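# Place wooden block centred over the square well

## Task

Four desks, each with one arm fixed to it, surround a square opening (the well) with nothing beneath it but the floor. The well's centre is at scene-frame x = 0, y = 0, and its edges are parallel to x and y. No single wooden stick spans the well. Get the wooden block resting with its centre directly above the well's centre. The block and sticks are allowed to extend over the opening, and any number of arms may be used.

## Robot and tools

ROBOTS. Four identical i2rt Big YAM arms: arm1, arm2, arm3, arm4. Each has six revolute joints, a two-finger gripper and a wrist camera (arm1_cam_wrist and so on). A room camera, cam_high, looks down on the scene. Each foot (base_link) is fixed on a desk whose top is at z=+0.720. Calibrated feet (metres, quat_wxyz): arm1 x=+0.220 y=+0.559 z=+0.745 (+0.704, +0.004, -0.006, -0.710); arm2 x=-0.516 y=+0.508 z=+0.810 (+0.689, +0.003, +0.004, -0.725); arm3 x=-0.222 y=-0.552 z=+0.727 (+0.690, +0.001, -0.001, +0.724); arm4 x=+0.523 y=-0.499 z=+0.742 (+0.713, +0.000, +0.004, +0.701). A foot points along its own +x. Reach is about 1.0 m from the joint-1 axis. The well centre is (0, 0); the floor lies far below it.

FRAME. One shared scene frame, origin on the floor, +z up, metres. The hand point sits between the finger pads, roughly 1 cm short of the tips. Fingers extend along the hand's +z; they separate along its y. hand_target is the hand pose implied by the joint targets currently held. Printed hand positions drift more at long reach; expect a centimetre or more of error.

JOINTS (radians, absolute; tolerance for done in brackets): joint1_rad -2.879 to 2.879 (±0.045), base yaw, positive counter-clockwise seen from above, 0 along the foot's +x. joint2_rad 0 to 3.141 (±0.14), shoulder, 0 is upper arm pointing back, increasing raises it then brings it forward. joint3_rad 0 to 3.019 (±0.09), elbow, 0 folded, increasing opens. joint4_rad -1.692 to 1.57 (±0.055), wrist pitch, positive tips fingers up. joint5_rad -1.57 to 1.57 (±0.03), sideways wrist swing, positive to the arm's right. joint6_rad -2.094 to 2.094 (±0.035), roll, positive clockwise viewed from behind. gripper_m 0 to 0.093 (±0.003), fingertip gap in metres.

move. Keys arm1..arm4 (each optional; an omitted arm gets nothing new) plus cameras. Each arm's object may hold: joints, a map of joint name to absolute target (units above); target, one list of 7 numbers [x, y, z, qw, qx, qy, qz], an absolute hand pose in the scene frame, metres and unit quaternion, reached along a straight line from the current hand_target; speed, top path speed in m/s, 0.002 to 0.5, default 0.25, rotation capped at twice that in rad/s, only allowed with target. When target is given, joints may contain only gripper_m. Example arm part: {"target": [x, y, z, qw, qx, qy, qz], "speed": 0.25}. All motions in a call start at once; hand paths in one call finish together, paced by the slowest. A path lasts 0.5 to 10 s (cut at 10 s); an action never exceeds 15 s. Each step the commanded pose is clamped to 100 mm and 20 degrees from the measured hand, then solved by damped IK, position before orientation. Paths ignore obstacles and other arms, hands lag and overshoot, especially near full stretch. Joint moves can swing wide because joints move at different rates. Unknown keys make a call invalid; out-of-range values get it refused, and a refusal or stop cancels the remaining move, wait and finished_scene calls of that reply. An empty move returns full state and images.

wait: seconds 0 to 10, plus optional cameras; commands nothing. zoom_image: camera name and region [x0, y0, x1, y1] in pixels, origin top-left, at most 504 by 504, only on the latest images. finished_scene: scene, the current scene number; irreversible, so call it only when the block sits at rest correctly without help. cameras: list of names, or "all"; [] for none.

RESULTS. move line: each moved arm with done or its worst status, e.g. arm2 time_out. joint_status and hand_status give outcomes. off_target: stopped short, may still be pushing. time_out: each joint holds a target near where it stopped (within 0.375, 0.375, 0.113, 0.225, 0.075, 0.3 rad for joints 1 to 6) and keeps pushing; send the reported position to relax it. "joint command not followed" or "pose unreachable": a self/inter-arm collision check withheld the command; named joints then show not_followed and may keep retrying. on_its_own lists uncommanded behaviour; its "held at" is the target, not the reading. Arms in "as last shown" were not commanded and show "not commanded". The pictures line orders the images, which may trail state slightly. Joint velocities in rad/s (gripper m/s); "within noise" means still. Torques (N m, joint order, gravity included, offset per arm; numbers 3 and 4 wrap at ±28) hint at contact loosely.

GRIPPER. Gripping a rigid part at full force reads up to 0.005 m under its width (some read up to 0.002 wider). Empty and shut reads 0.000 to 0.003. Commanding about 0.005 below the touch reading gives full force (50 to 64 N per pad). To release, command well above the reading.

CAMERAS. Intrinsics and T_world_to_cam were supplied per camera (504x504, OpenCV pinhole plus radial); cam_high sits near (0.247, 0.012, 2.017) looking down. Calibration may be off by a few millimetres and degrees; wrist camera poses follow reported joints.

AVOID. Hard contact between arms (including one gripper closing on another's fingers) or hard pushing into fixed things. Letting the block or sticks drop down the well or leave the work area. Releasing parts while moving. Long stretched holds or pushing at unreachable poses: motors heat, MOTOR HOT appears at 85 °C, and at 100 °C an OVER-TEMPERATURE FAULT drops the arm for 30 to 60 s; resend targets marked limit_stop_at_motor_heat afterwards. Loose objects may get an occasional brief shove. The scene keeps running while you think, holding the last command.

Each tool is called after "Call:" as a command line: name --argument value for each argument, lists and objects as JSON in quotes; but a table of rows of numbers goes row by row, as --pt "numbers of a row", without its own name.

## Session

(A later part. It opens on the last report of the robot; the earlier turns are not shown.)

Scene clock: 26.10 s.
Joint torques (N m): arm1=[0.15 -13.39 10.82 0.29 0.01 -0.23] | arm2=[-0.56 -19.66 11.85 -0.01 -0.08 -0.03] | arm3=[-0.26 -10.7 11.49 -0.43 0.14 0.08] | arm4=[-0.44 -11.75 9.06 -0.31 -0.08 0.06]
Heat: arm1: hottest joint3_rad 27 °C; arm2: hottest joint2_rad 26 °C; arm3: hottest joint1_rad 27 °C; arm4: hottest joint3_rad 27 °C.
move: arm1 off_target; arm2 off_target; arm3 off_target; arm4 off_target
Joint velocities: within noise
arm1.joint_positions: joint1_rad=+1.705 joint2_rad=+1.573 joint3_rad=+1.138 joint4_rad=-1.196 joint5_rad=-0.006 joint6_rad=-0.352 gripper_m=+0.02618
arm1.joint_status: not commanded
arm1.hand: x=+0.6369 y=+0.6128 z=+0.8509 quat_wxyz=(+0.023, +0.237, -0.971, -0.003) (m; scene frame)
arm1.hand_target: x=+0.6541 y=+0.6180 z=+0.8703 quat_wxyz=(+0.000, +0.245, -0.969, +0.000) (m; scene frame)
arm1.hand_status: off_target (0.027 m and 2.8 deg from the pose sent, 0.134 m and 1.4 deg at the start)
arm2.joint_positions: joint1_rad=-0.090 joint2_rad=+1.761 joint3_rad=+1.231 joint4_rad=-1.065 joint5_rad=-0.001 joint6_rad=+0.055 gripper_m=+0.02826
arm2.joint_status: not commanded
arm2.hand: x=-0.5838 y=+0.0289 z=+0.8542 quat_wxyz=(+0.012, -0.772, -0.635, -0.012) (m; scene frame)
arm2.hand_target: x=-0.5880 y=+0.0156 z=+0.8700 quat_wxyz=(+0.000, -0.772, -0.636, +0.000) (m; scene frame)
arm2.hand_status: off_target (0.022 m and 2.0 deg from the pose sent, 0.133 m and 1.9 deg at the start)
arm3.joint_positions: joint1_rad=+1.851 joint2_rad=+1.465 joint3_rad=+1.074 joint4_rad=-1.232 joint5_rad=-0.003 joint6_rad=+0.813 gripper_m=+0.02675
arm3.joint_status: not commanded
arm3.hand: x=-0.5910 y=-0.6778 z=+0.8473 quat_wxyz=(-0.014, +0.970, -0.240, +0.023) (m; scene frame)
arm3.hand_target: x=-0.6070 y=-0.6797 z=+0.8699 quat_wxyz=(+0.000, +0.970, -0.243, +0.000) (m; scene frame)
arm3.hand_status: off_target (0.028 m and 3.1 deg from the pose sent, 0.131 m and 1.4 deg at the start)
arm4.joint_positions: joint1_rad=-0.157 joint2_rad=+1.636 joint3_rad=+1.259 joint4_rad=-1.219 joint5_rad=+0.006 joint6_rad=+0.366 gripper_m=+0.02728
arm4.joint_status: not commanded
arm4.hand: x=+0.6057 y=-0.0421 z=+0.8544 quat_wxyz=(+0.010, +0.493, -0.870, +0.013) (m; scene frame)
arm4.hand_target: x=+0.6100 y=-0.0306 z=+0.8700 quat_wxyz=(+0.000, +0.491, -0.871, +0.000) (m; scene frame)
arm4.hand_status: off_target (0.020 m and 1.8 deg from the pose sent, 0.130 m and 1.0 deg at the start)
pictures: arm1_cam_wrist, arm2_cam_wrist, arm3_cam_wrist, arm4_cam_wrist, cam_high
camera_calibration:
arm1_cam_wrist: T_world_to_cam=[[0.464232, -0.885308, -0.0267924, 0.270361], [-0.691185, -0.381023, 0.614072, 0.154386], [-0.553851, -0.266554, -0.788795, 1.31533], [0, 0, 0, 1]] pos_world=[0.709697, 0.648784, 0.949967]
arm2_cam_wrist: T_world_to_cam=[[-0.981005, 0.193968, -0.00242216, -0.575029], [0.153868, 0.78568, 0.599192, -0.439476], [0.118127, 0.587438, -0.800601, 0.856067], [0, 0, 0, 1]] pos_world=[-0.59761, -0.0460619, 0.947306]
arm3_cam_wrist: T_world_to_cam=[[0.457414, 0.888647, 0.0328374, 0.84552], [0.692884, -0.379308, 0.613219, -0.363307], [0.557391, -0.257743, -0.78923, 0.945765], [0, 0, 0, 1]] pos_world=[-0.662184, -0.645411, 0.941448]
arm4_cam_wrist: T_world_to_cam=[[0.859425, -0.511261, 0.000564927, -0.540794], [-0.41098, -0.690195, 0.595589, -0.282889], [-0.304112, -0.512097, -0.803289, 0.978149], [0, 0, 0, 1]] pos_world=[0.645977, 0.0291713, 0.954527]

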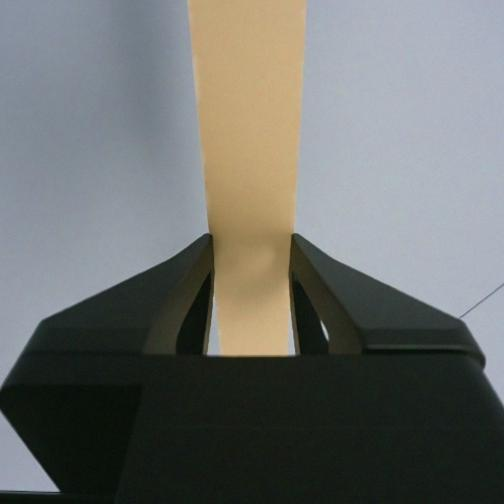

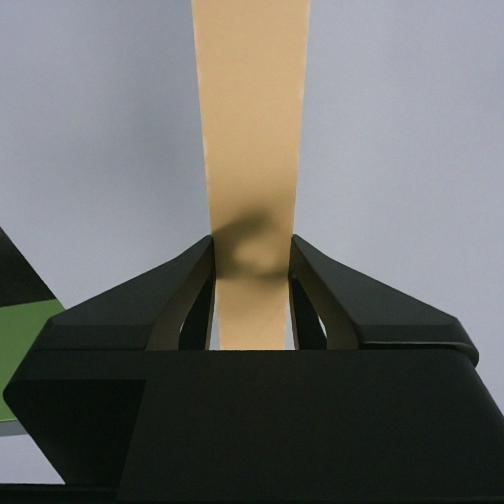

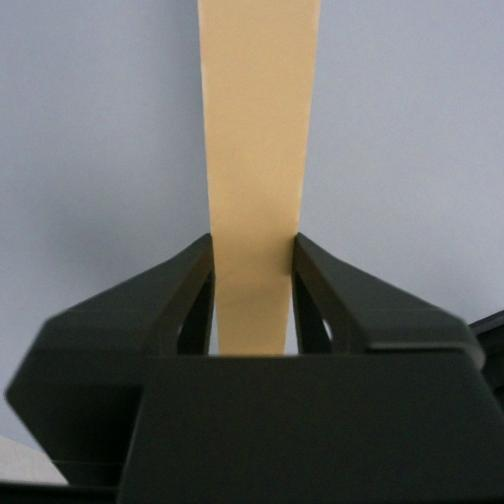

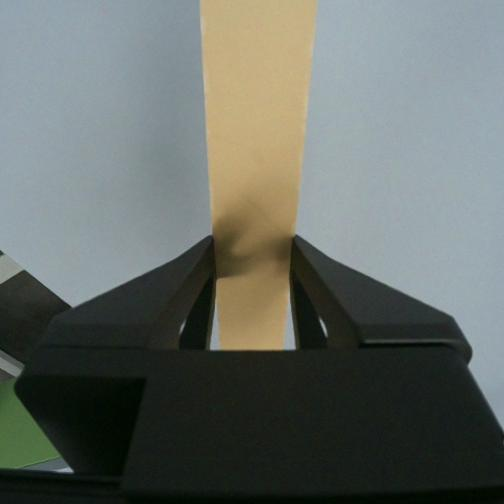

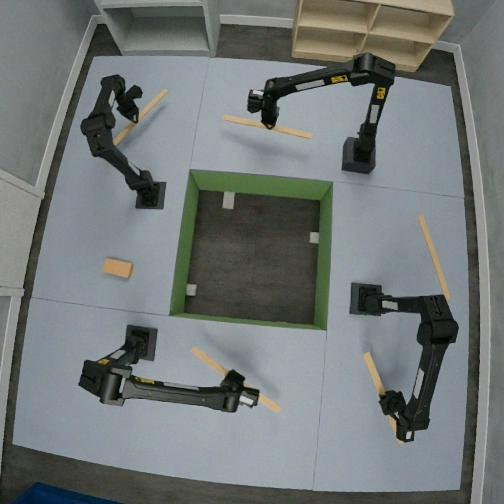

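Call:
move --arm4 '{"joints":{"joint1_rad":-0.62}}' --arm1 '{"target":[0.64,0.615,0.93,0,-0.2453,0.9694,0],"speed":0.2}' --cameras '[]'

Call:
move --arm1 '{"joints":{"joint1_rad":-0.45}}' --cameras '["cam_high","arm1_cam_wrist"]'

Scene clock: 29.30 s.
Joint torques (N m): arm1=[-0.03 -12.04 11.28 0.23 0.01 -0.23] | arm2=[-1.26 -18.96 11.81 0.17 -0.1 0.01] | arm3=[-0.21 -10.75 11.51 -0.44 0.14 0.08] | arm4=[0.09 -11.69 9.13 -0.28 -0.07 0.06]
Heat: arm1: hottest joint3_rad 27 °C; arm2: hottest joint2_rad 26 °C; arm3: hottest joint1_rad 27 °C; arm4: hottest joint3_rad 27 °C.
move: arm1 off_target; arm4 done
Joint velocities: within noise
arm1.joint_positions: joint1_rad=+1.705 joint2_rad=+1.483 joint3_rad=+1.207 joint4_rad=-1.349 joint5_rad=-0.005 joint6_rad=-0.355 gripper_m=+0.02618
arm1.joint_status: not commanded
arm1.hand: x=+0.6245 y=+0.6114 z=+0.9125 quat_wxyz=(+0.020, +0.238, -0.971, -0.003) (m; scene frame)
arm1.hand_target: x=+0.6392 y=+0.6150 z=+0.9302 quat_wxyz=(+0.000, +0.245, -0.969, +0.000) (m; scene frame)
arm1.hand_status: off_target (0.024 m and 2.5 deg from the pose sent, 0.079 m and 2.9 deg at the start)
arm2, arm3: as last shown
arm2.hand: x=-0.5838 y=+0.0290 z=+0.8542 quat_wxyz=(+0.012, -0.772, -0.635, -0.012) (m; scene frame)
arm3.hand: x=-0.5909 y=-0.6777 z=+0.8473 quat_wxyz=(-0.014, +0.970, -0.240, +0.023) (m; scene frame)
arm4.joint_positions: joint1_rad=-0.624 joint2_rad=+1.636 joint3_rad=+1.259 joint4_rad=-1.219 joint5_rad=+0.005 joint6_rad=+0.366 gripper_m=+0.02728
arm4.joint_status: all done
arm4.hand: x=+0.8020 y=-0.1277 z=+0.8538 quat_wxyz=(+0.012, +0.278, -0.960, +0.012) (m; scene frame)
arm4.hand_target: x=+0.8077 y=-0.1166 z=+0.8694 quat_wxyz=(-0.001, +0.280, -0.960, +0.002) (m; scene frame)
arm4.hand_status: not commanded
pictures: none
No camera images: "cameras" was empty.

Scene clock: 31.43 s.
Joint torques (N m): arm1=[-0.38 -12.45 10.33 0.21 -0.08 -0.21] | arm2=[-0.56 -18.55 11.73 0.02 -0.11 -0.03] | arm3=[-0.26 -10.7 11.51 -0.46 0.14 0.08] | arm4=[0.21 -11.75 9.11 -0.28 -0.07 0.07]
Heat: arm1: hottest joint3_rad 27 °C; arm2: hottest joint2_rad 26 °C; arm3: hottest joint1_rad 27 °C; arm4: hottest joint3_rad 28 °C.
move: arm1 done
Joint velocities: within noise
arm1.joint_positions: joint1_rad=-0.449 joint2_rad=+1.484 joint3_rad=+1.220 joint4_rad=-1.349 joint5_rad=-0.003 joint6_rad=-0.357 gripper_m=+0.02620
arm1.joint_status: all done
arm1.hand: x=+0.0339 y=+0.1875 z=+0.9093 quat_wxyz=(+0.001, -0.742, -0.670, -0.025) (m; scene frame)
arm1.hand_target: x=+0.0288 y=+0.1779 z=+0.9225 quat_wxyz=(-0.005, -0.739, -0.673, -0.011) (m; scene frame)
arm1.hand_status: not commanded
arm2, arm3, arm4: as last shown
pictures: arm1_cam_wrist, cam_high
camera_calibration:
arm1_cam_wrist: T_world_to_cam=[[-0.994559, 0.0957277, -0.0411028, 0.0538165], [0.0509563, 0.791123, 0.609531, -0.701061], [0.0908664, 0.604119, -0.791696, 0.731514], [0, 0, 0, 1]] pos_world=[0.0227772, 0.107552, 1.00867]

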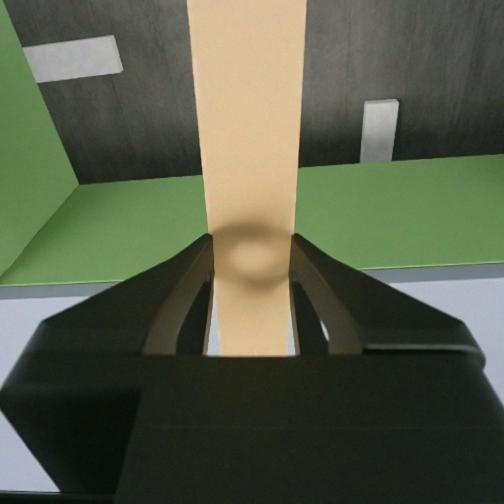

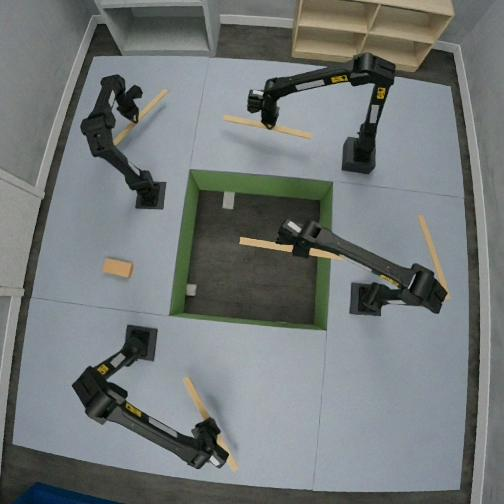

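Call:
zoom_image --camera "cam_high" --region '[155, 155, 255, 255]'

Call:
zoom_image --camera "cam_high" --region '[240, 230, 350, 340]'

Call:
zoom_image --camera "arm1_cam_wrist" --region '[0, 150, 252, 402]'

Scaled by 5.040 from the camera's 504x504 image, which has a finer 720x720 frame.

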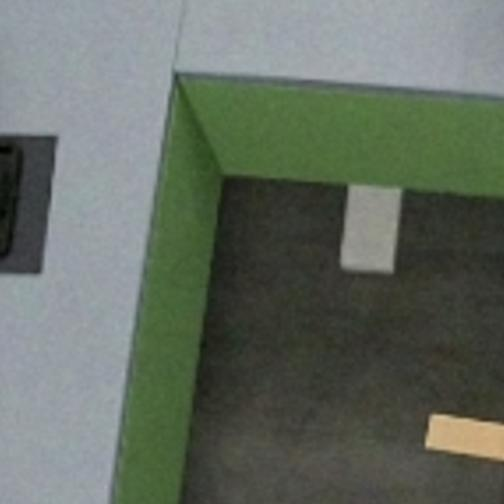

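Scaled by 4.582 from the camera's 504x504 image, which has a finer 720x720 frame.

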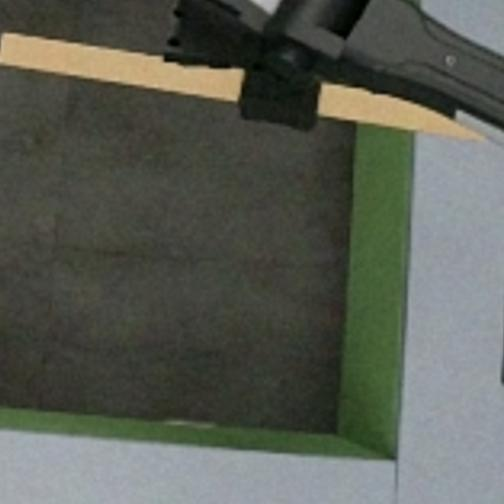

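Scaled by 2.000 from the camera's 504x504 image, which has a finer 720x720 frame.

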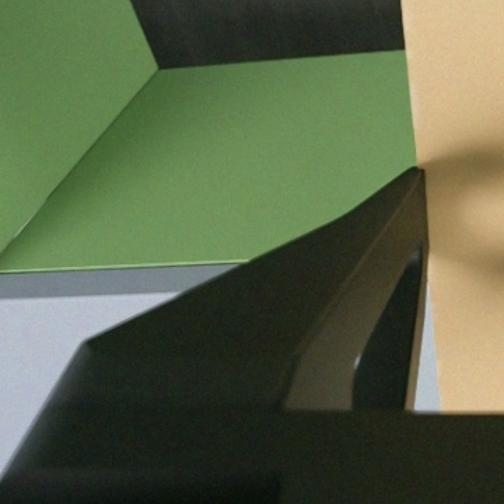

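Call:
move --arm1 '{"target":[0.025,0.176,0.84,0.1228,0.6963,0.6963,-0.1228],"speed":0.12}' --cameras '["cam_high","arm1_cam_wrist"]'

Scene clock: 34.90 s.
Joint torques (N m): arm1=[-0.79 -11.99 7.05 1.57 -0.22 -0.21] | arm2=[-0.97 -18.55 11.84 0.25 -0.09 -0.02] | arm3=[-0.38 -10.75 11.49 -0.44 0.14 0.09] | arm4=[0.09 -11.75 9.1 -0.28 -0.06 0.07]
Heat: arm1: hottest joint3_rad 28 °C; arm2: hottest joint2_rad 26 °C; arm3: hottest joint1_rad 27 °C; arm4: hottest joint3_rad 28 °C.
move: arm1 done
Joint velocities: within noise
arm1.joint_positions: joint1_rad=-0.513 joint2_rad=+1.400 joint3_rad=+0.891 joint4_rad=-0.773 joint5_rad=-0.159 joint6_rad=-0.497 gripper_m=+0.02620
arm1.joint_status: not commanded
arm1.hand: x=+0.0288 y=+0.1750 z=+0.8360 quat_wxyz=(-0.120, -0.699, -0.696, +0.112) (m; scene frame)
arm1.hand_target: x=+0.0251 y=+0.1760 z=+0.8400 quat_wxyz=(-0.123, -0.696, -0.696, +0.123) (m; scene frame)
arm1.hand_status: done (0.006 m and 1.3 deg from the pose sent, 0.071 m and 22.9 deg at the start)
arm2, arm3, arm4: as last shown
pictures: arm1_cam_wrist, cam_high
camera_calibration:
arm1_cam_wrist: T_world_to_cam=[[-0.999802, -0.00680436, -0.0187074, 0.0462488], [-0.0118421, 0.958694, 0.284192, -0.401836], [0.0160009, 0.284358, -0.958585, 0.879201], [0, 0, 0, 1]] pos_world=[0.027413, 0.135545, 0.957852]

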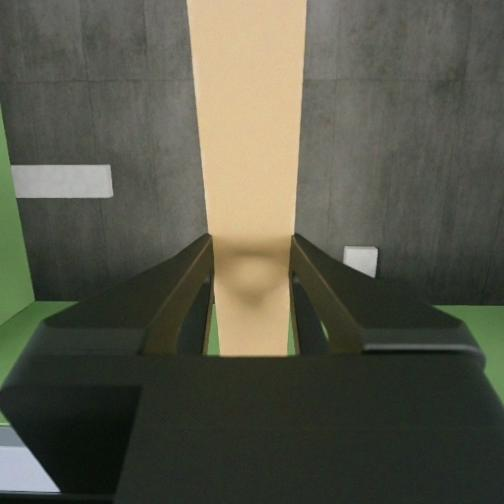

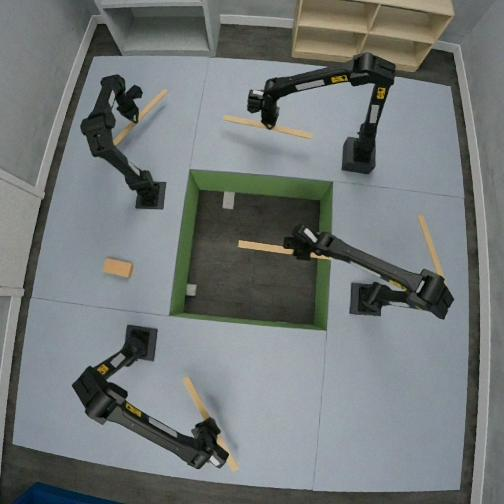

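Call:
move --arm1 '{"target":[0.026,0.198,0.84,0.1228,0.6963,0.6963,-0.1228],"speed":0.12}' --arm2 '{"target":[-0.24,0.04,0.99,0.1736,0,0.985,0],"speed":0.3}' --cameras '["cam_high","arm1_cam_wrist","arm2_cam_wrist"]'

Scene clock: 39.57 s.
Joint torques (N m): arm1=[-0.85 -11.22 7.06 1.31 -0.23 -0.23] | arm2=[-0.26 -15.68 14.23 0.36 -0.5 -0.03] | arm3=[-0.21 -10.7 11.51 -0.44 0.14 0.09] | arm4=[0.21 -11.69 9.09 -0.29 -0.06 0.07]
Heat: arm1: hottest joint3_rad 28 °C; arm2: hottest joint3_rad 27 °C; arm3: hottest joint3_rad 28 °C; arm4: hottest joint3_rad 29 °C.
move: arm1 done; arm2 off_target
Joint velocities: within noise
arm1.joint_positions: joint1_rad=-0.541 joint2_rad=+1.350 joint3_rad=+0.843 joint4_rad=-0.773 joint5_rad=-0.168 joint6_rad=-0.525 gripper_m=+0.02620
arm1.joint_status: not commanded
arm1.hand: x=+0.0288 y=+0.1956 z=+0.8368 quat_wxyz=(-0.121, -0.698, -0.696, +0.115) (m; scene frame)
arm1.hand_target: x=+0.0261 y=+0.1980 z=+0.8400 quat_wxyz=(-0.123, -0.696, -0.696, +0.123) (m; scene frame)
arm1.hand_status: done (0.005 m and 0.9 deg from the pose sent, 0.023 m and 1.3 deg at the start)
arm2.joint_positions: joint1_rad=+0.481 joint2_rad=+1.640 joint3_rad=+1.410 joint4_rad=-1.187 joint5_rad=-0.309 joint6_rad=-1.100 gripper_m=+0.02826
arm2.joint_status: not commanded
arm2.hand: x=-0.2491 y=+0.0518 z=+0.9851 quat_wxyz=(-0.171, -0.009, -0.985, -0.003) (m; scene frame)
arm2.hand_target: x=-0.2403 y=+0.0405 z=+0.9900 quat_wxyz=(-0.174, +0.000, -0.985, +0.001) (m; scene frame)
arm2.hand_status: off_target (0.016 m and 1.2 deg from the pose sent, 0.370 m and 102.9 deg at the start)
arm3, arm4: as last shown
pictures: arm1_cam_wrist, arm2_cam_wrist, cam_high
camera_calibration:
arm1_cam_wrist: T_world_to_cam=[[-0.999851, -0.00741767, -0.0155798, 0.0439203], [-0.0114618, 0.960422, 0.278312, -0.417196], [0.0128987, 0.278449, -0.960364, 0.876808], [0, 0, 0, 1]] pos_world=[0.0278222, 0.156864, 0.958851]
arm2_cam_wrist: T_world_to_cam=[[-0.014715, -0.999772, -0.0154619, 0.0646162], [-0.964825, 0.0101378, 0.262699, -0.494424], [-0.262482, 0.0187836, -0.964754, 1.00428], [0, 0, 0, 1]] pos_world=[-0.212476, 0.0507498, 1.09977]

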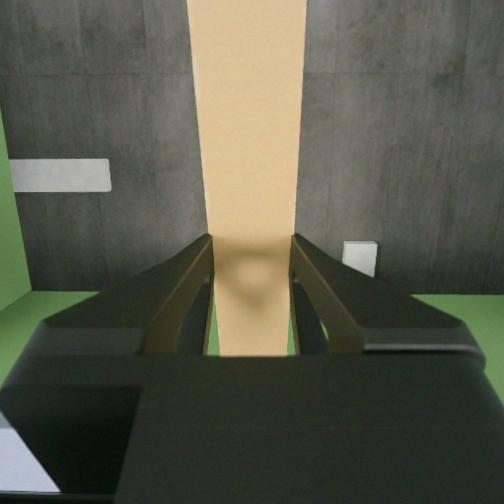

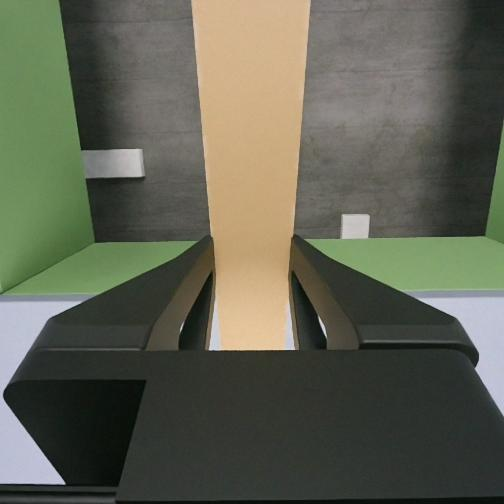

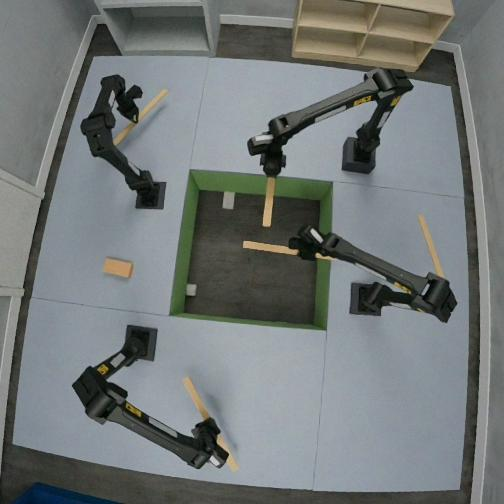

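Call:
zoom_image --camera "arm1_cam_wrist" --region '[0, 350, 150, 500]'

Call:
zoom_image --camera "arm2_cam_wrist" --region '[0, 230, 250, 480]'

Scaled by 3.360 from the camera's 504x504 image, which has a finer 720x720 frame.

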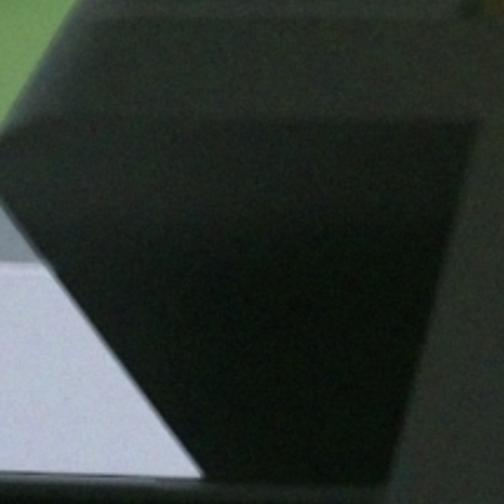

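Scaled by 2.016 from the camera's 504x504 image, which has a finer 720x720 frame.

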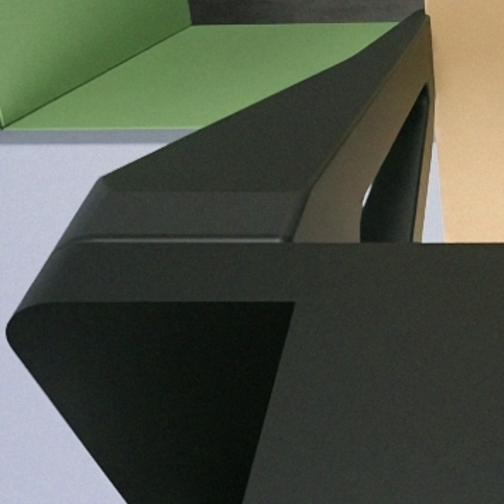

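Call:
move --arm2 '{"target":[-0.18,0.022,0.85,0.1736,0,0.985,0],"speed":0.15}' --cameras '["cam_high","arm2_cam_wrist"]'

Scene clock: 42.17 s.
Joint torques (N m): arm1=[-0.79 -11.16 7.08 1.29 -0.22 -0.23] | arm2=[0.32 -18.49 9.92 1.52 -0.31 0.16] | arm3=[-0.26 -10.75 11.48 -0.44 0.14 0.09] | arm4=[0.09 -11.93 9.14 -0.29 -0.06 0.07]
Heat: arm1: hottest joint3_rad 28 °C; arm2: hottest joint3_rad 27 °C; arm3: hottest joint3_rad 29 °C; arm4: hottest joint3_rad 29 °C.
move: arm2 off_target
Joint velocities: within noise
arm1, arm3, arm4: as last shown
arm1.hand_target: x=+0.0261 y=+0.1979 z=+0.8400 quat_wxyz=(-0.123, -0.696, -0.696, +0.123) (m; scene frame)
arm2.joint_positions: joint1_rad=+0.560 joint2_rad=+1.875 joint3_rad=+1.388 joint4_rad=-0.891 joint5_rad=-0.299 joint6_rad=-1.036 gripper_m=+0.02826
arm2.joint_status: not commanded
arm2.hand: x=-0.1864 y=+0.0233 z=+0.8620 quat_wxyz=(-0.175, +0.002, -0.984, +0.004) (m; scene frame)
arm2.hand_target: x=-0.1803 y=+0.0223 z=+0.8501 quat_wxyz=(-0.174, +0.000, -0.985, +0.000) (m; scene frame)
arm2.hand_status: off_target (0.014 m and 0.5 deg from the pose sent, 0.155 m and 1.2 deg at the start)
pictures: arm2_cam_wrist, cam_high
camera_calibration:
arm2_cam_wrist: T_world_to_cam=[[0.00379446, -0.999991, 0.00192183, 0.023633], [-0.967415, -0.00318429, 0.253175, -0.393303], [-0.253166, -0.00281987, -0.967419, 0.907069], [0, 0, 0, 1]] pos_world=[-0.150938, 0.0249383, 0.977044]

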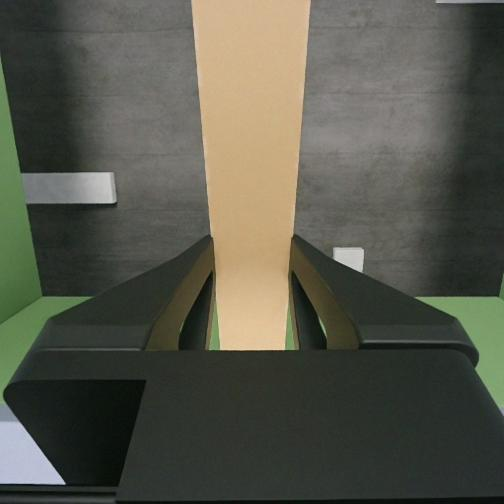

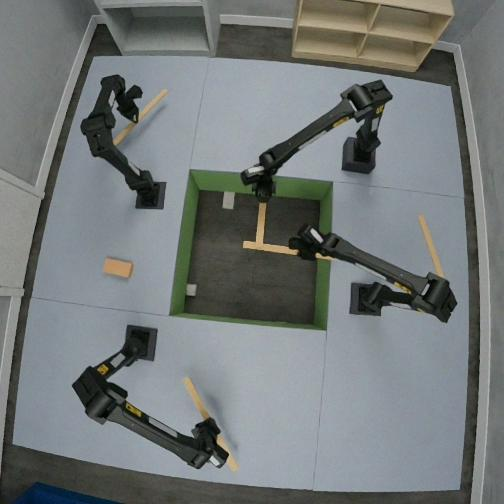

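Call:
zoom_image --camera "cam_high" --region '[220, 180, 340, 280]'

Scaled by 4.200 from the camera's 504x504 image, which has a finer 720x720 frame.

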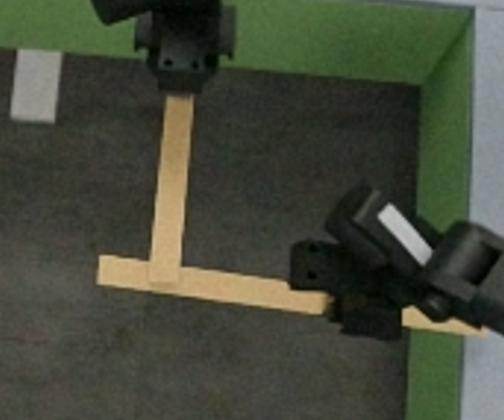

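Call:
move --arm2 '{"target":[-0.18,0.028,0.834,0.1736,0,0.985,0],"speed":0.1}' --arm3 '{"target":[-0.494,-0.62,1.0,0,-0.9701,0.2428,0],"speed":0.2}' --cameras '["cam_high"]'

Scene clock: 44.67 s.
Joint torques (N m): arm1=[-0.85 -11.11 7.08 1.31 -0.22 -0.23] | arm2=[0.26 -18.26 8.92 1.46 -0.25 0.22] | arm3=[-0.44 -5.83 12.75 -0.44 0.13 -0.04] | arm4=[0.26 -11.63 9.13 -0.24 -0.07 0.06]
Heat: arm1: hottest joint3_rad 28 °C; arm2: hottest joint3_rad 27 °C; arm3: hottest joint3_rad 29 °C; arm4: hottest joint3_rad 30 °C.
move: arm2 off_target; arm3 off_target
Joint velocities: within noise
arm1, arm4: as last shown
arm2.joint_positions: joint1_rad=+0.563 joint2_rad=+1.877 joint3_rad=+1.365 joint4_rad=-0.846 joint5_rad=-0.298 joint6_rad=-1.031 gripper_m=+0.02826
arm2.joint_status: not commanded
arm2.hand: x=-0.1849 y=+0.0240 z=+0.8542 quat_wxyz=(-0.180, +0.002, -0.984, +0.011) (m; scene frame)
arm2.hand_target: x=-0.1806 y=+0.0286 z=+0.8345 quat_wxyz=(-0.173, +0.000, -0.985, +0.000) (m; scene frame)
arm2.hand_status: off_target (0.021 m and 1.5 deg from the pose sent, 0.029 m and 0.5 deg at the start)
arm3.joint_positions: joint1_rad=+1.777 joint2_rad=+1.071 joint3_rad=+1.080 joint4_rad=-1.629 joint5_rad=-0.002 joint6_rad=+0.749 gripper_m=+0.02675
arm3.joint_status: not commanded
arm3.hand: x=-0.4834 y=-0.6201 z=+0.9776 quat_wxyz=(-0.012, +0.969, -0.245, +0.022) (m; scene frame)
arm3.hand_target: x=-0.4931 y=-0.6198 z=+0.9996 quat_wxyz=(+0.000, +0.970, -0.243, +0.000) (m; scene frame)
arm3.hand_status: off_target (0.025 m and 2.9 deg from the pose sent, 0.190 m and 3.1 deg at the start)
pictures: cam_high

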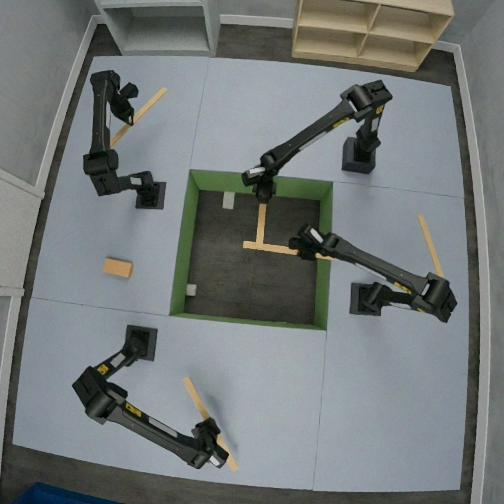

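Call:
move --arm3 '{"joints":{"joint1_rad":-0.55}}' --cameras '["cam_high"]'

Scene clock: 47.13 s.
Joint torques (N m): arm1=[-0.85 -11.22 7.06 1.31 -0.23 -0.23] | arm2=[0.26 -17.96 8.84 1.39 -0.25 0.19] | arm3=[-0.15 -5.71 12.36 -0.38 0.08 0] | arm4=[0.03 -11.75 9.11 -0.28 -0.06 0.05]
Heat: arm1: hottest joint3_rad 28 °C; arm2: hottest joint2_rad 27 °C; arm3: hottest joint3_rad 30 °C; arm4: hottest joint3_rad 30 °C.
move: arm3 done
Joint velocities: within noise
arm1, arm2, arm4: as last shown
arm2.hand: x=-0.1848 y=+0.0239 z=+0.8542 quat_wxyz=(-0.180, +0.002, -0.984, +0.011) (m; scene frame)
arm2.hand_target: x=-0.1805 y=+0.0286 z=+0.8345 quat_wxyz=(-0.173, +0.000, -0.985, +0.000) (m; scene frame)
arm3.joint_positions: joint1_rad=-0.544 joint2_rad=+1.071 joint3_rad=+1.085 joint4_rad=-1.629 joint5_rad=-0.001 joint6_rad=+0.747 gripper_m=+0.02674
arm3.joint_status: all done
arm3.hand: x=-0.0934 y=-0.3143 z=+0.9803 quat_wxyz=(+0.014, +0.164, -0.986, +0.016) (m; scene frame)
arm3.hand_target: x=-0.0880 y=-0.3081 z=+1.0004 quat_wxyz=(+0.000, +0.166, -0.986, -0.002) (m; scene frame)
arm3.hand_status: not commanded
pictures: cam_high

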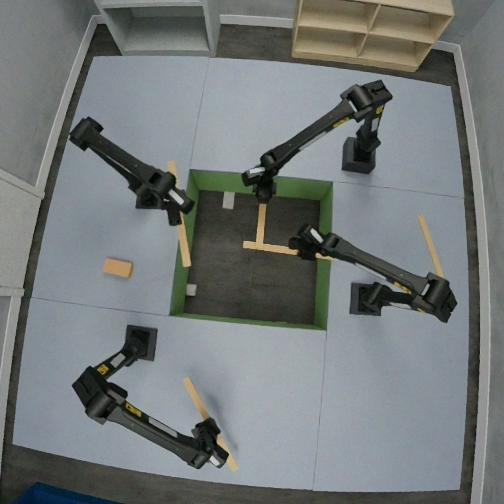

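Call:
move --arm3 '{"target":[-0.03,-0.23,0.98,0.1228,-0.6963,0.6963,0.1228],"speed":0.2}' --cameras '["cam_high","arm3_cam_wrist"]'

Scene clock: 51.57 s.
Joint torques (N m): arm1=[-0.79 -11.16 7.08 1.31 -0.23 -0.23] | arm2=[0.15 -17.61 8.76 1.37 -0.24 0.19] | arm3=[-0.44 -5.77 9.73 0.99 -0.31 -0.03] | arm4=[0.15 -11.81 9.11 -0.23 -0.06 0.06]
Heat: arm1: hottest joint3_rad 28 °C; arm2: hottest joint3_rad 28 °C; arm3: hottest joint3_rad 30 °C; arm4: hottest joint3_rad 30 °C.
move: arm3 done
Joint velocities: within noise
arm1, arm2, arm4: as last shown
arm2.hand_target: x=-0.1805 y=+0.0286 z=+0.8345 quat_wxyz=(-0.174, +0.000, -0.985, +0.000) (m; scene frame)
arm3.joint_positions: joint1_rad=-0.669 joint2_rad=+1.125 joint3_rad=+1.085 joint4_rad=-1.262 joint5_rad=-0.199 joint6_rad=-0.588 gripper_m=+0.02674
arm3.joint_status: not commanded
arm3.hand: x=-0.0368 y=-0.2346 z=+0.9777 quat_wxyz=(-0.114, +0.695, -0.699, -0.121) (m; scene frame)
arm3.hand_target: x=-0.0301 y=-0.2301 z=+0.9800 quat_wxyz=(-0.123, +0.696, -0.696, -0.123) (m; scene frame)
arm3.hand_status: done (0.009 m and 1.1 deg from the pose sent, 0.106 m and 74.3 deg at the start)
pictures: arm3_cam_wrist, cam_high
camera_calibration:
arm3_cam_wrist: T_world_to_cam=[[0.999908, 0.00495786, -0.0126324, 0.050943], [0.00834201, -0.958785, 0.284009, -0.498506], [-0.0107037, -0.284088, -0.958738, 0.992623], [0, 0, 0, 1]] pos_world=[-0.0361551, -0.19622, 1.09389]

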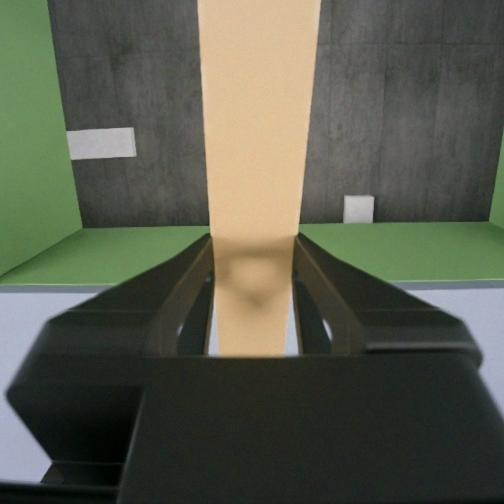

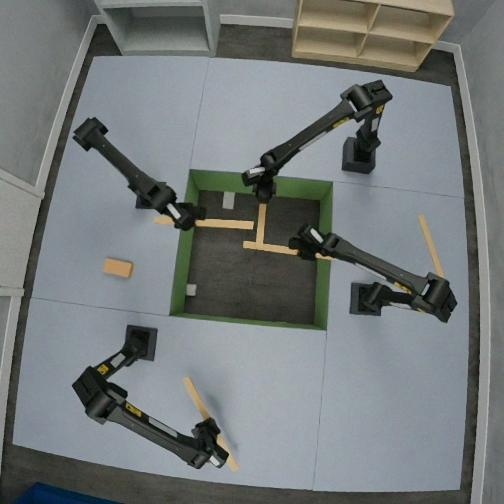

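Call:
zoom_image --camera "cam_high" --region '[140, 180, 340, 280]'

Scaled by 2.520 from the camera's 504x504 image, which has a finer 720x720 frame.

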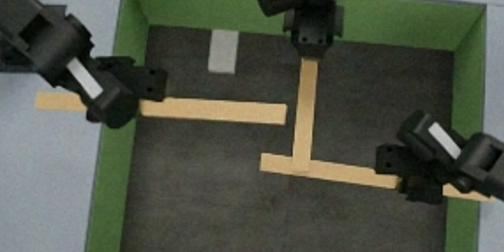

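Call:
move --arm3 '{"target":[-0.02,-0.180,0.857,0.1182,-0.7215,0.6705,0.1272],"speed":0.12}' --cameras '["cam_high","arm3_cam_wrist"]'

Call:
zoom_image --camera "cam_high" --region '[140, 180, 340, 280]'

Scene clock: 55.50 s.
Joint torques (N m): arm1=[-0.85 -11.16 7.08 1.29 -0.22 -0.23] | arm2=[0.44 -17.9 8.96 1.43 -0.25 0.18] | arm3=[0.91 -7.94 8.59 0.98 -0.29 -0.01] | arm4=[-0.03 -11.69 9.11 -0.28 -0.06 0.06]
Heat: arm1: hottest joint3_rad 28 °C; arm2: hottest joint3_rad 28 °C; arm3: hottest joint3_rad 30 °C; arm4: hottest joint3_rad 31 °C.
move: arm3 done
Joint velocities: within noise
arm1: as last shown
arm2.joint_positions: joint1_rad=+0.564 joint2_rad=+1.878 joint3_rad=+1.365 joint4_rad=-0.846 joint5_rad=-0.298 joint6_rad=-1.031 gripper_m=+0.02826
arm2.joint_status: not commanded
arm2.hand: x=-0.1846 y=+0.0242 z=+0.8533 quat_wxyz=(-0.179, +0.002, -0.984, +0.011) (m; scene frame)
arm2.hand_target: x=-0.1806 y=+0.0285 z=+0.8343 quat_wxyz=(-0.173, +0.000, -0.985, +0.000) (m; scene frame)
arm2.hand_status: not commanded
arm3.joint_positions: joint1_rad=-0.639 joint2_rad=+1.339 joint3_rad=+0.936 joint4_rad=-0.902 joint5_rad=-0.207 joint6_rad=-0.614 gripper_m=+0.02674
arm3.joint_status: not commanded
arm3.hand: x=-0.0198 y=-0.1865 z=+0.8568 quat_wxyz=(-0.112, +0.715, -0.679, -0.125) (m; scene frame)
arm3.hand_target: x=-0.0201 y=-0.1801 z=+0.8570 quat_wxyz=(-0.118, +0.721, -0.670, -0.127) (m; scene frame)
arm3.hand_status: done (0.007 m and 1.4 deg from the pose sent, 0.134 m and 4.6 deg at the start)
arm4.joint_positions: joint1_rad=-0.624 joint2_rad=+1.636 joint3_rad=+1.259 joint4_rad=-1.219 joint5_rad=+0.005 joint6_rad=+0.366 gripper_m=+0.02728
arm4.joint_status: not commanded
arm4.hand: x=+0.8020 y=-0.1277 z=+0.8538 quat_wxyz=(+0.012, +0.278, -0.960, +0.012) (m; scene frame)
arm4.hand_target: x=+0.8077 y=-0.1166 z=+0.8694 quat_wxyz=(-0.001, +0.280, -0.960, +0.002) (m; scene frame)
arm4.hand_status: not commanded
pictures: arm3_cam_wrist, cam_high
camera_calibration:
arm3_cam_wrist: T_world_to_cam=[[0.997962, 0.0628012, -0.0112848, 0.0417462], [0.0634376, -0.957538, 0.28124, -0.414452], [0.00685654, -0.281383, -0.959571, 0.892122], [0, 0, 0, 1]] pos_world=[-0.0214862, -0.148448, 0.973086]

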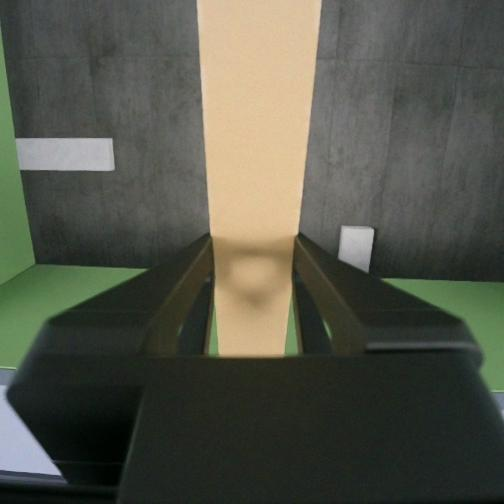

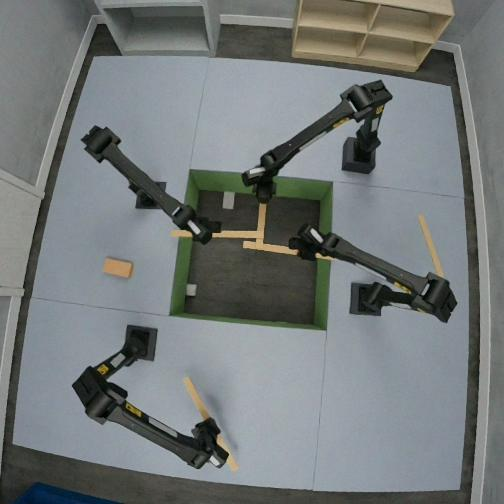

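Scaled by 2.520 from the camera's 504x504 image, which has a finer 720x720 frame.

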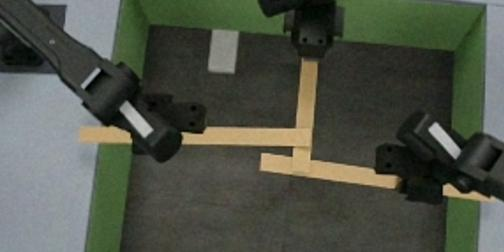

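Call:
move --arm3 '{"target":[-0.033,-0.168,0.858,0.1151,-0.7277,0.6638,0.1300],"speed":0.1}' --arm2 '{"target":[-0.18,0.040,0.836,0.1736,0,0.985,0],"speed":0.1}' --cameras '["cam_high"]'

Call:
zoom_image --camera "cam_high" --region '[140, 180, 340, 280]'

Scene clock: 57.00 s.
Joint torques (N m): arm1=[-0.85 -11.16 7.08 1.31 -0.23 -0.23] | arm2=[0.38 -19.72 8.61 1.31 -0.26 0.14] | arm3=[0.85 -7.77 9.54 0.92 -0.21 0.19] | arm4=[0.15 -11.75 9.11 -0.25 -0.07 0.06]
Heat: arm1: hottest joint3_rad 28 °C; arm2: hottest joint3_rad 28 °C; arm3: hottest joint3_rad 30 °C; arm4: hottest joint3_rad 31 °C.
move: arm2 done; arm3 off_target
Joint velocities: within noise
arm1, arm4: as last shown
arm2.joint_positions: joint1_rad=+0.576 joint2_rad=+1.878 joint3_rad=+1.331 joint4_rad=-0.833 joint5_rad=-0.297 joint6_rad=-1.020 gripper_m=+0.02826
arm2.joint_status: not commanded
arm2.hand: x=-0.1848 y=+0.0380 z=+0.8413 quat_wxyz=(-0.174, +0.001, -0.985, +0.000) (m; scene frame)
arm2.hand_target: x=-0.1801 y=+0.0401 z=+0.8360 quat_wxyz=(-0.173, +0.000, -0.985, +0.000) (m; scene frame)
arm2.hand_status: done (0.007 m and 0.1 deg from the pose sent, 0.024 m and 1.4 deg at the start)
arm3.joint_positions: joint1_rad=-0.595 joint2_rad=+1.345 joint3_rad=+0.936 joint4_rad=-0.902 joint5_rad=-0.207 joint6_rad=-0.615 gripper_m=+0.02674
arm3.joint_status: not commanded
arm3.hand: x=-0.0360 y=-0.1780 z=+0.8543 quat_wxyz=(-0.106, +0.730, -0.663, -0.127) (m; scene frame)
arm3.hand_target: x=-0.0332 y=-0.1683 z=+0.8581 quat_wxyz=(-0.115, +0.728, -0.664, -0.130) (m; scene frame)
arm3.hand_status: off_target (0.011 m and 1.1 deg from the pose sent, 0.023 m and 2.4 deg at the start)
pictures: cam_high

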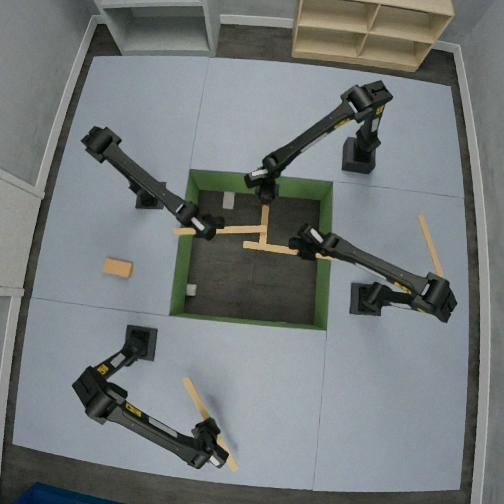

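Scaled by 2.520 from the camera's 504x504 image, which has a finer 720x720 frame.

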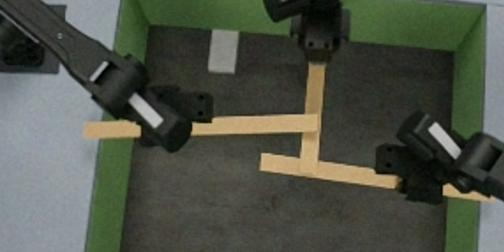

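Call:
move --arm3 '{"target":[-0.024,-0.166,0.860,0.1182,-0.7215,0.6705,0.1272],"speed":0.1}' --arm4 '{"joints":{"joint1_rad":0.30}}' --cameras '[]'

Call:
move --arm4 '{"target":[0.37,-0.04,0.88,0,-0.985,0,0.1736],"speed":0.2}' --cameras '["cam_high","arm4_cam_wrist"]'

Call:
zoom_image --camera "cam_high" --region '[140, 180, 340, 380]'

Scene clock: 59.33 s.
Joint torques (N m): arm1=[-0.85 -11.16 7.08 1.31 -0.22 -0.23] | arm2=[0.32 -20.31 8.55 1.43 -0.25 0.2] | arm3=[-0.32 -7.82 10.73 0.88 -0.14 0.2] | arm4=[-0.21 -11.75 8.61 -0.27 0.01 0.05]
Heat: arm1: hottest joint3_rad 28 °C; arm2: hottest joint3_rad 28 °C; arm3: hottest joint3_rad 30 °C; arm4: hottest joint3_rad 31 °C.
move: arm3 off_target; arm4 done
Joint velocities: arm1=[0.015 0.005 -0.007 -0.012 0.022 -0.154 0] | arm2=[within noise] | arm3=[within noise] | arm4=[within noise]
arm1, arm2: as last shown
arm2.joint_positions: joint1_rad=+0.576 joint2_rad=+1.878 joint3_rad=+1.331 joint4_rad=-0.833 joint5_rad=-0.297 joint6_rad=-1.019 gripper_m=+0.02826
arm3.joint_positions: joint1_rad=-0.595 joint2_rad=+1.355 joint3_rad=+0.936 joint4_rad=-0.902 joint5_rad=-0.203 joint6_rad=-0.611 gripper_m=+0.02674
arm3.joint_status: not commanded
arm3.hand: x=-0.0354 y=-0.1784 z=+0.8502 quat_wxyz=(-0.102, +0.729, -0.666, -0.124) (m; scene frame)
arm3.hand_target: x=-0.0243 y=-0.1666 z=+0.8602 quat_wxyz=(-0.118, +0.722, -0.670, -0.127) (m; scene frame)
arm3.hand_status: off_target (0.019 m and 2.2 deg from the pose sent, 0.018 m and 1.8 deg at the start)
arm4.joint_positions: joint1_rad=+0.302 joint2_rad=+1.636 joint3_rad=+1.267 joint4_rad=-1.219 joint5_rad=+0.004 joint6_rad=+0.366 gripper_m=+0.02729
arm4.joint_status: all done
arm4.hand: x=+0.3942 y=-0.0506 z=+0.8582 quat_wxyz=(+0.006, +0.678, -0.735, +0.009) (m; scene frame)
arm4.hand_target: x=+0.3925 y=-0.0413 z=+0.8714 quat_wxyz=(+0.000, +0.677, -0.736, -0.002) (m; scene frame)
arm4.hand_status: not commanded
pictures: none
No camera images: "cameras" was empty.

Scene clock: 64.50 s.
Joint torques (N m): arm1=[-0.79 -11.16 7.08 1.31 -0.23 -0.23] | arm2=[0.03 -19.78 8.65 1.31 -0.21 0.2] | arm3=[-0.32 -7.82 10.73 0.88 -0.14 0.19] | arm4=[-0.67 -9.58 9.03 -0.18 -0.6 -0.08]
Heat: arm1: hottest joint3_rad 29 °C; arm2: hottest joint2_rad 28 °C; arm3: hottest joint3_rad 30 °C; arm4: hottest joint3_rad 31 °C.
move: arm4 off_target
Joint velocities: within noise
arm1.joint_positions: joint1_rad=-0.541 joint2_rad=+1.350 joint3_rad=+0.843 joint4_rad=-0.773 joint5_rad=-0.168 joint6_rad=-0.525 gripper_m=+0.02620
arm1.joint_status: not commanded
arm1.hand: x=+0.0288 y=+0.1956 z=+0.8368 quat_wxyz=(-0.121, -0.698, -0.696, +0.115) (m; scene frame)
arm1.hand_target: x=+0.0261 y=+0.1979 z=+0.8400 quat_wxyz=(-0.123, -0.696, -0.696, +0.123) (m; scene frame)
arm1.hand_status: not commanded
arm2, arm3: as last shown
arm2.hand_target: x=-0.1801 y=+0.0402 z=+0.8360 quat_wxyz=(-0.173, +0.000, -0.985, +0.000) (m; scene frame)
arm3.hand_target: x=-0.0243 y=-0.1666 z=+0.8602 quat_wxyz=(-0.118, +0.721, -0.670, -0.127) (m; scene frame)
arm4.joint_positions: joint1_rad=+0.232 joint2_rad=+1.585 joint3_rad=+1.220 joint4_rad=-1.134 joint5_rad=-0.331 joint6_rad=-1.338 gripper_m=+0.02730
arm4.joint_status: not commanded
arm4.hand: x=+0.3694 y=-0.0519 z=+0.8740 quat_wxyz=(+0.005, +0.985, -0.003, -0.171) (m; scene frame)
arm4.hand_target: x=+0.3702 y=-0.0403 z=+0.8799 quat_wxyz=(+0.000, +0.985, +0.000, -0.174) (m; scene frame)
arm4.hand_status: off_target (0.013 m and 0.7 deg from the pose sent, 0.034 m and 96.5 deg at the start)
pictures: arm4_cam_wrist, cam_high
camera_calibration:
arm4_cam_wrist: T_world_to_cam=[[-0.00276683, 0.999785, -0.0205279, 0.0727255], [0.965035, 0.00805011, 0.261999, -0.578846], [0.262108, -0.0190852, -0.96485, 0.874744], [0, 0, 0, 1]] pos_world=[0.32953, -0.0513554, 0.997147]

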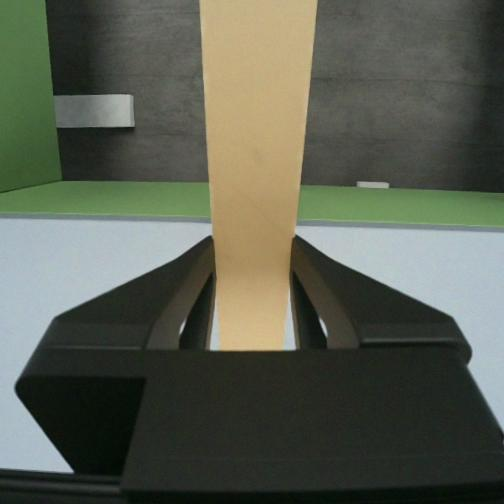

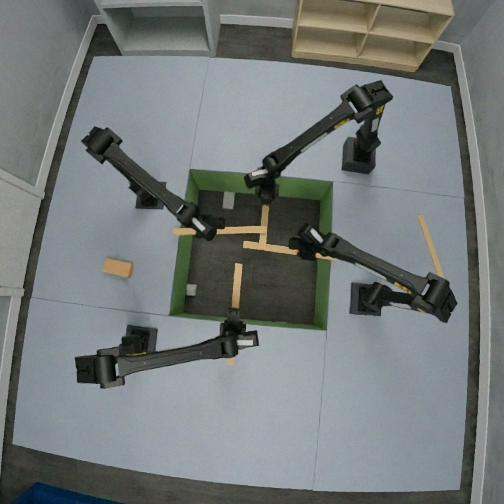

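Scaled by 2.520 from the camera's 504x504 image, which has a finer 720x720 frame.

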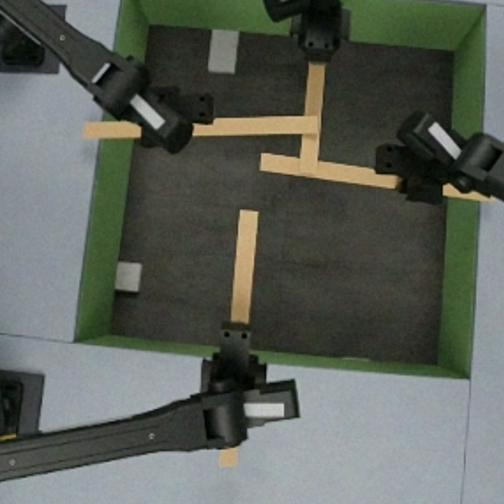

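Call:
move --arm3 '{"target":[-0.018,-0.160,0.838,0.1182,-0.7215,0.6705,0.1272],"speed":0.1}' --arm1 '{"target":[0.026,0.198,0.848,0.1228,0.6963,0.6963,-0.1228],"speed":0.1}' --arm4 '{"target":[0.345,-0.013,0.848,0,-0.985,0,0.1736],"speed":0.1}' --cameras '["cam_high"]'

Call:
zoom_image --camera "cam_high" --region '[140, 180, 340, 380]'

Scene clock: 66.70 s.
Joint torques (N m): arm1=[-0.85 -11.05 7.99 0.83 -0.22 -0.22] | arm2=[-0.15 -19.84 8.64 1.35 -0.28 0.17] | arm3=[-0.5 -8.18 9.36 0.96 -0.19 0.15] | arm4=[0.26 -10.81 9.09 0.69 -0.49 0.18]
Heat: arm1: hottest joint3_rad 29 °C; arm2: hottest joint2_rad 28 °C; arm3: hottest joint3_rad 30 °C; arm4: hottest joint3_rad 31 °C.
move: arm1 done; arm3 off_target; arm4 off_target
Joint velocities: within noise
arm1.joint_positions: joint1_rad=-0.541 joint2_rad=+1.338 joint3_rad=+0.843 joint4_rad=-0.785 joint5_rad=-0.168 joint6_rad=-0.526 gripper_m=+0.02620
arm1.joint_status: not commanded
arm1.hand: x=+0.0300 y=+0.1976 z=+0.8404 quat_wxyz=(-0.121, -0.698, -0.696, +0.115) (m; scene frame)
arm1.hand_target: x=+0.0261 y=+0.1979 z=+0.8479 quat_wxyz=(-0.123, -0.696, -0.696, +0.123) (m; scene frame)
arm1.hand_status: done (0.009 m and 0.9 deg from the pose sent, 0.012 m and 0.9 deg at the start)
arm2.joint_positions: joint1_rad=+0.577 joint2_rad=+1.878 joint3_rad=+1.331 joint4_rad=-0.833 joint5_rad=-0.296 joint6_rad=-1.019 gripper_m=+0.02826
arm2.joint_status: not commanded
arm2.hand: x=-0.1845 y=+0.0383 z=+0.8413 quat_wxyz=(-0.174, +0.001, -0.985, +0.000) (m; scene frame)
arm2.hand_target: x=-0.1802 y=+0.0401 z=+0.8360 quat_wxyz=(-0.173, +0.000, -0.985, +0.000) (m; scene frame)
arm2.hand_status: not commanded
arm3.joint_positions: joint1_rad=-0.597 joint2_rad=+1.402 joint3_rad=+0.936 joint4_rad=-0.841 joint5_rad=-0.203 joint6_rad=-0.611 gripper_m=+0.02674
arm3.joint_status: not commanded
arm3.hand: x=-0.0272 y=-0.1671 z=+0.8352 quat_wxyz=(-0.109, +0.727, -0.666, -0.125) (m; scene frame)
arm3.hand_target: x=-0.0182 y=-0.1603 z=+0.8381 quat_wxyz=(-0.118, +0.721, -0.670, -0.127) (m; scene frame)
arm3.hand_status: off_target (0.012 m and 1.4 deg from the pose sent, 0.028 m and 2.1 deg at the start)
arm4.joint_positions: joint1_rad=+0.257 joint2_rad=+1.692 joint3_rad=+1.261 joint4_rad=-1.087 joint5_rad=-0.331 joint6_rad=-1.324 gripper_m=+0.02730
arm4.joint_status: not commanded
arm4.hand: x=+0.3520 y=-0.0310 z=+0.8405 quat_wxyz=(+0.017, +0.986, +0.001, -0.169) (m; scene frame)
arm4.hand_target: x=+0.3453 y=-0.0137 z=+0.8484 quat_wxyz=(+0.000, +0.985, +0.000, -0.174) (m; scene frame)
arm4.hand_status: off_target (0.021 m and 2.0 deg from the pose sent, 0.053 m and 0.7 deg at the start)
pictures: cam_high

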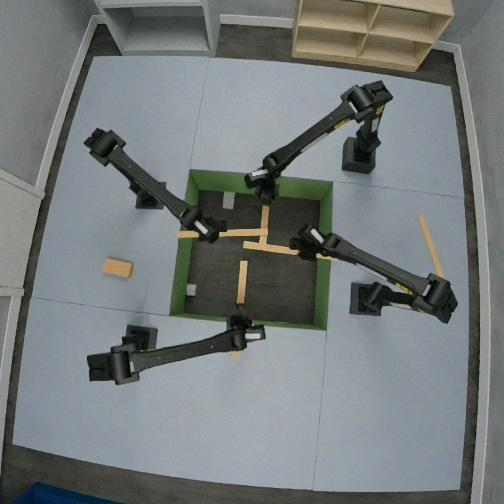

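Scaled by 2.520 from the camera's 504x504 image, which has a finer 720x720 frame.

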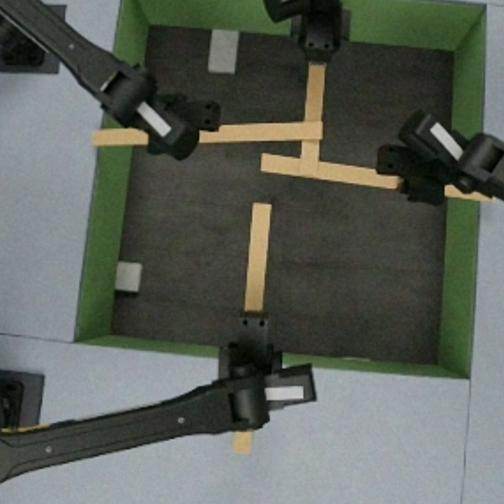

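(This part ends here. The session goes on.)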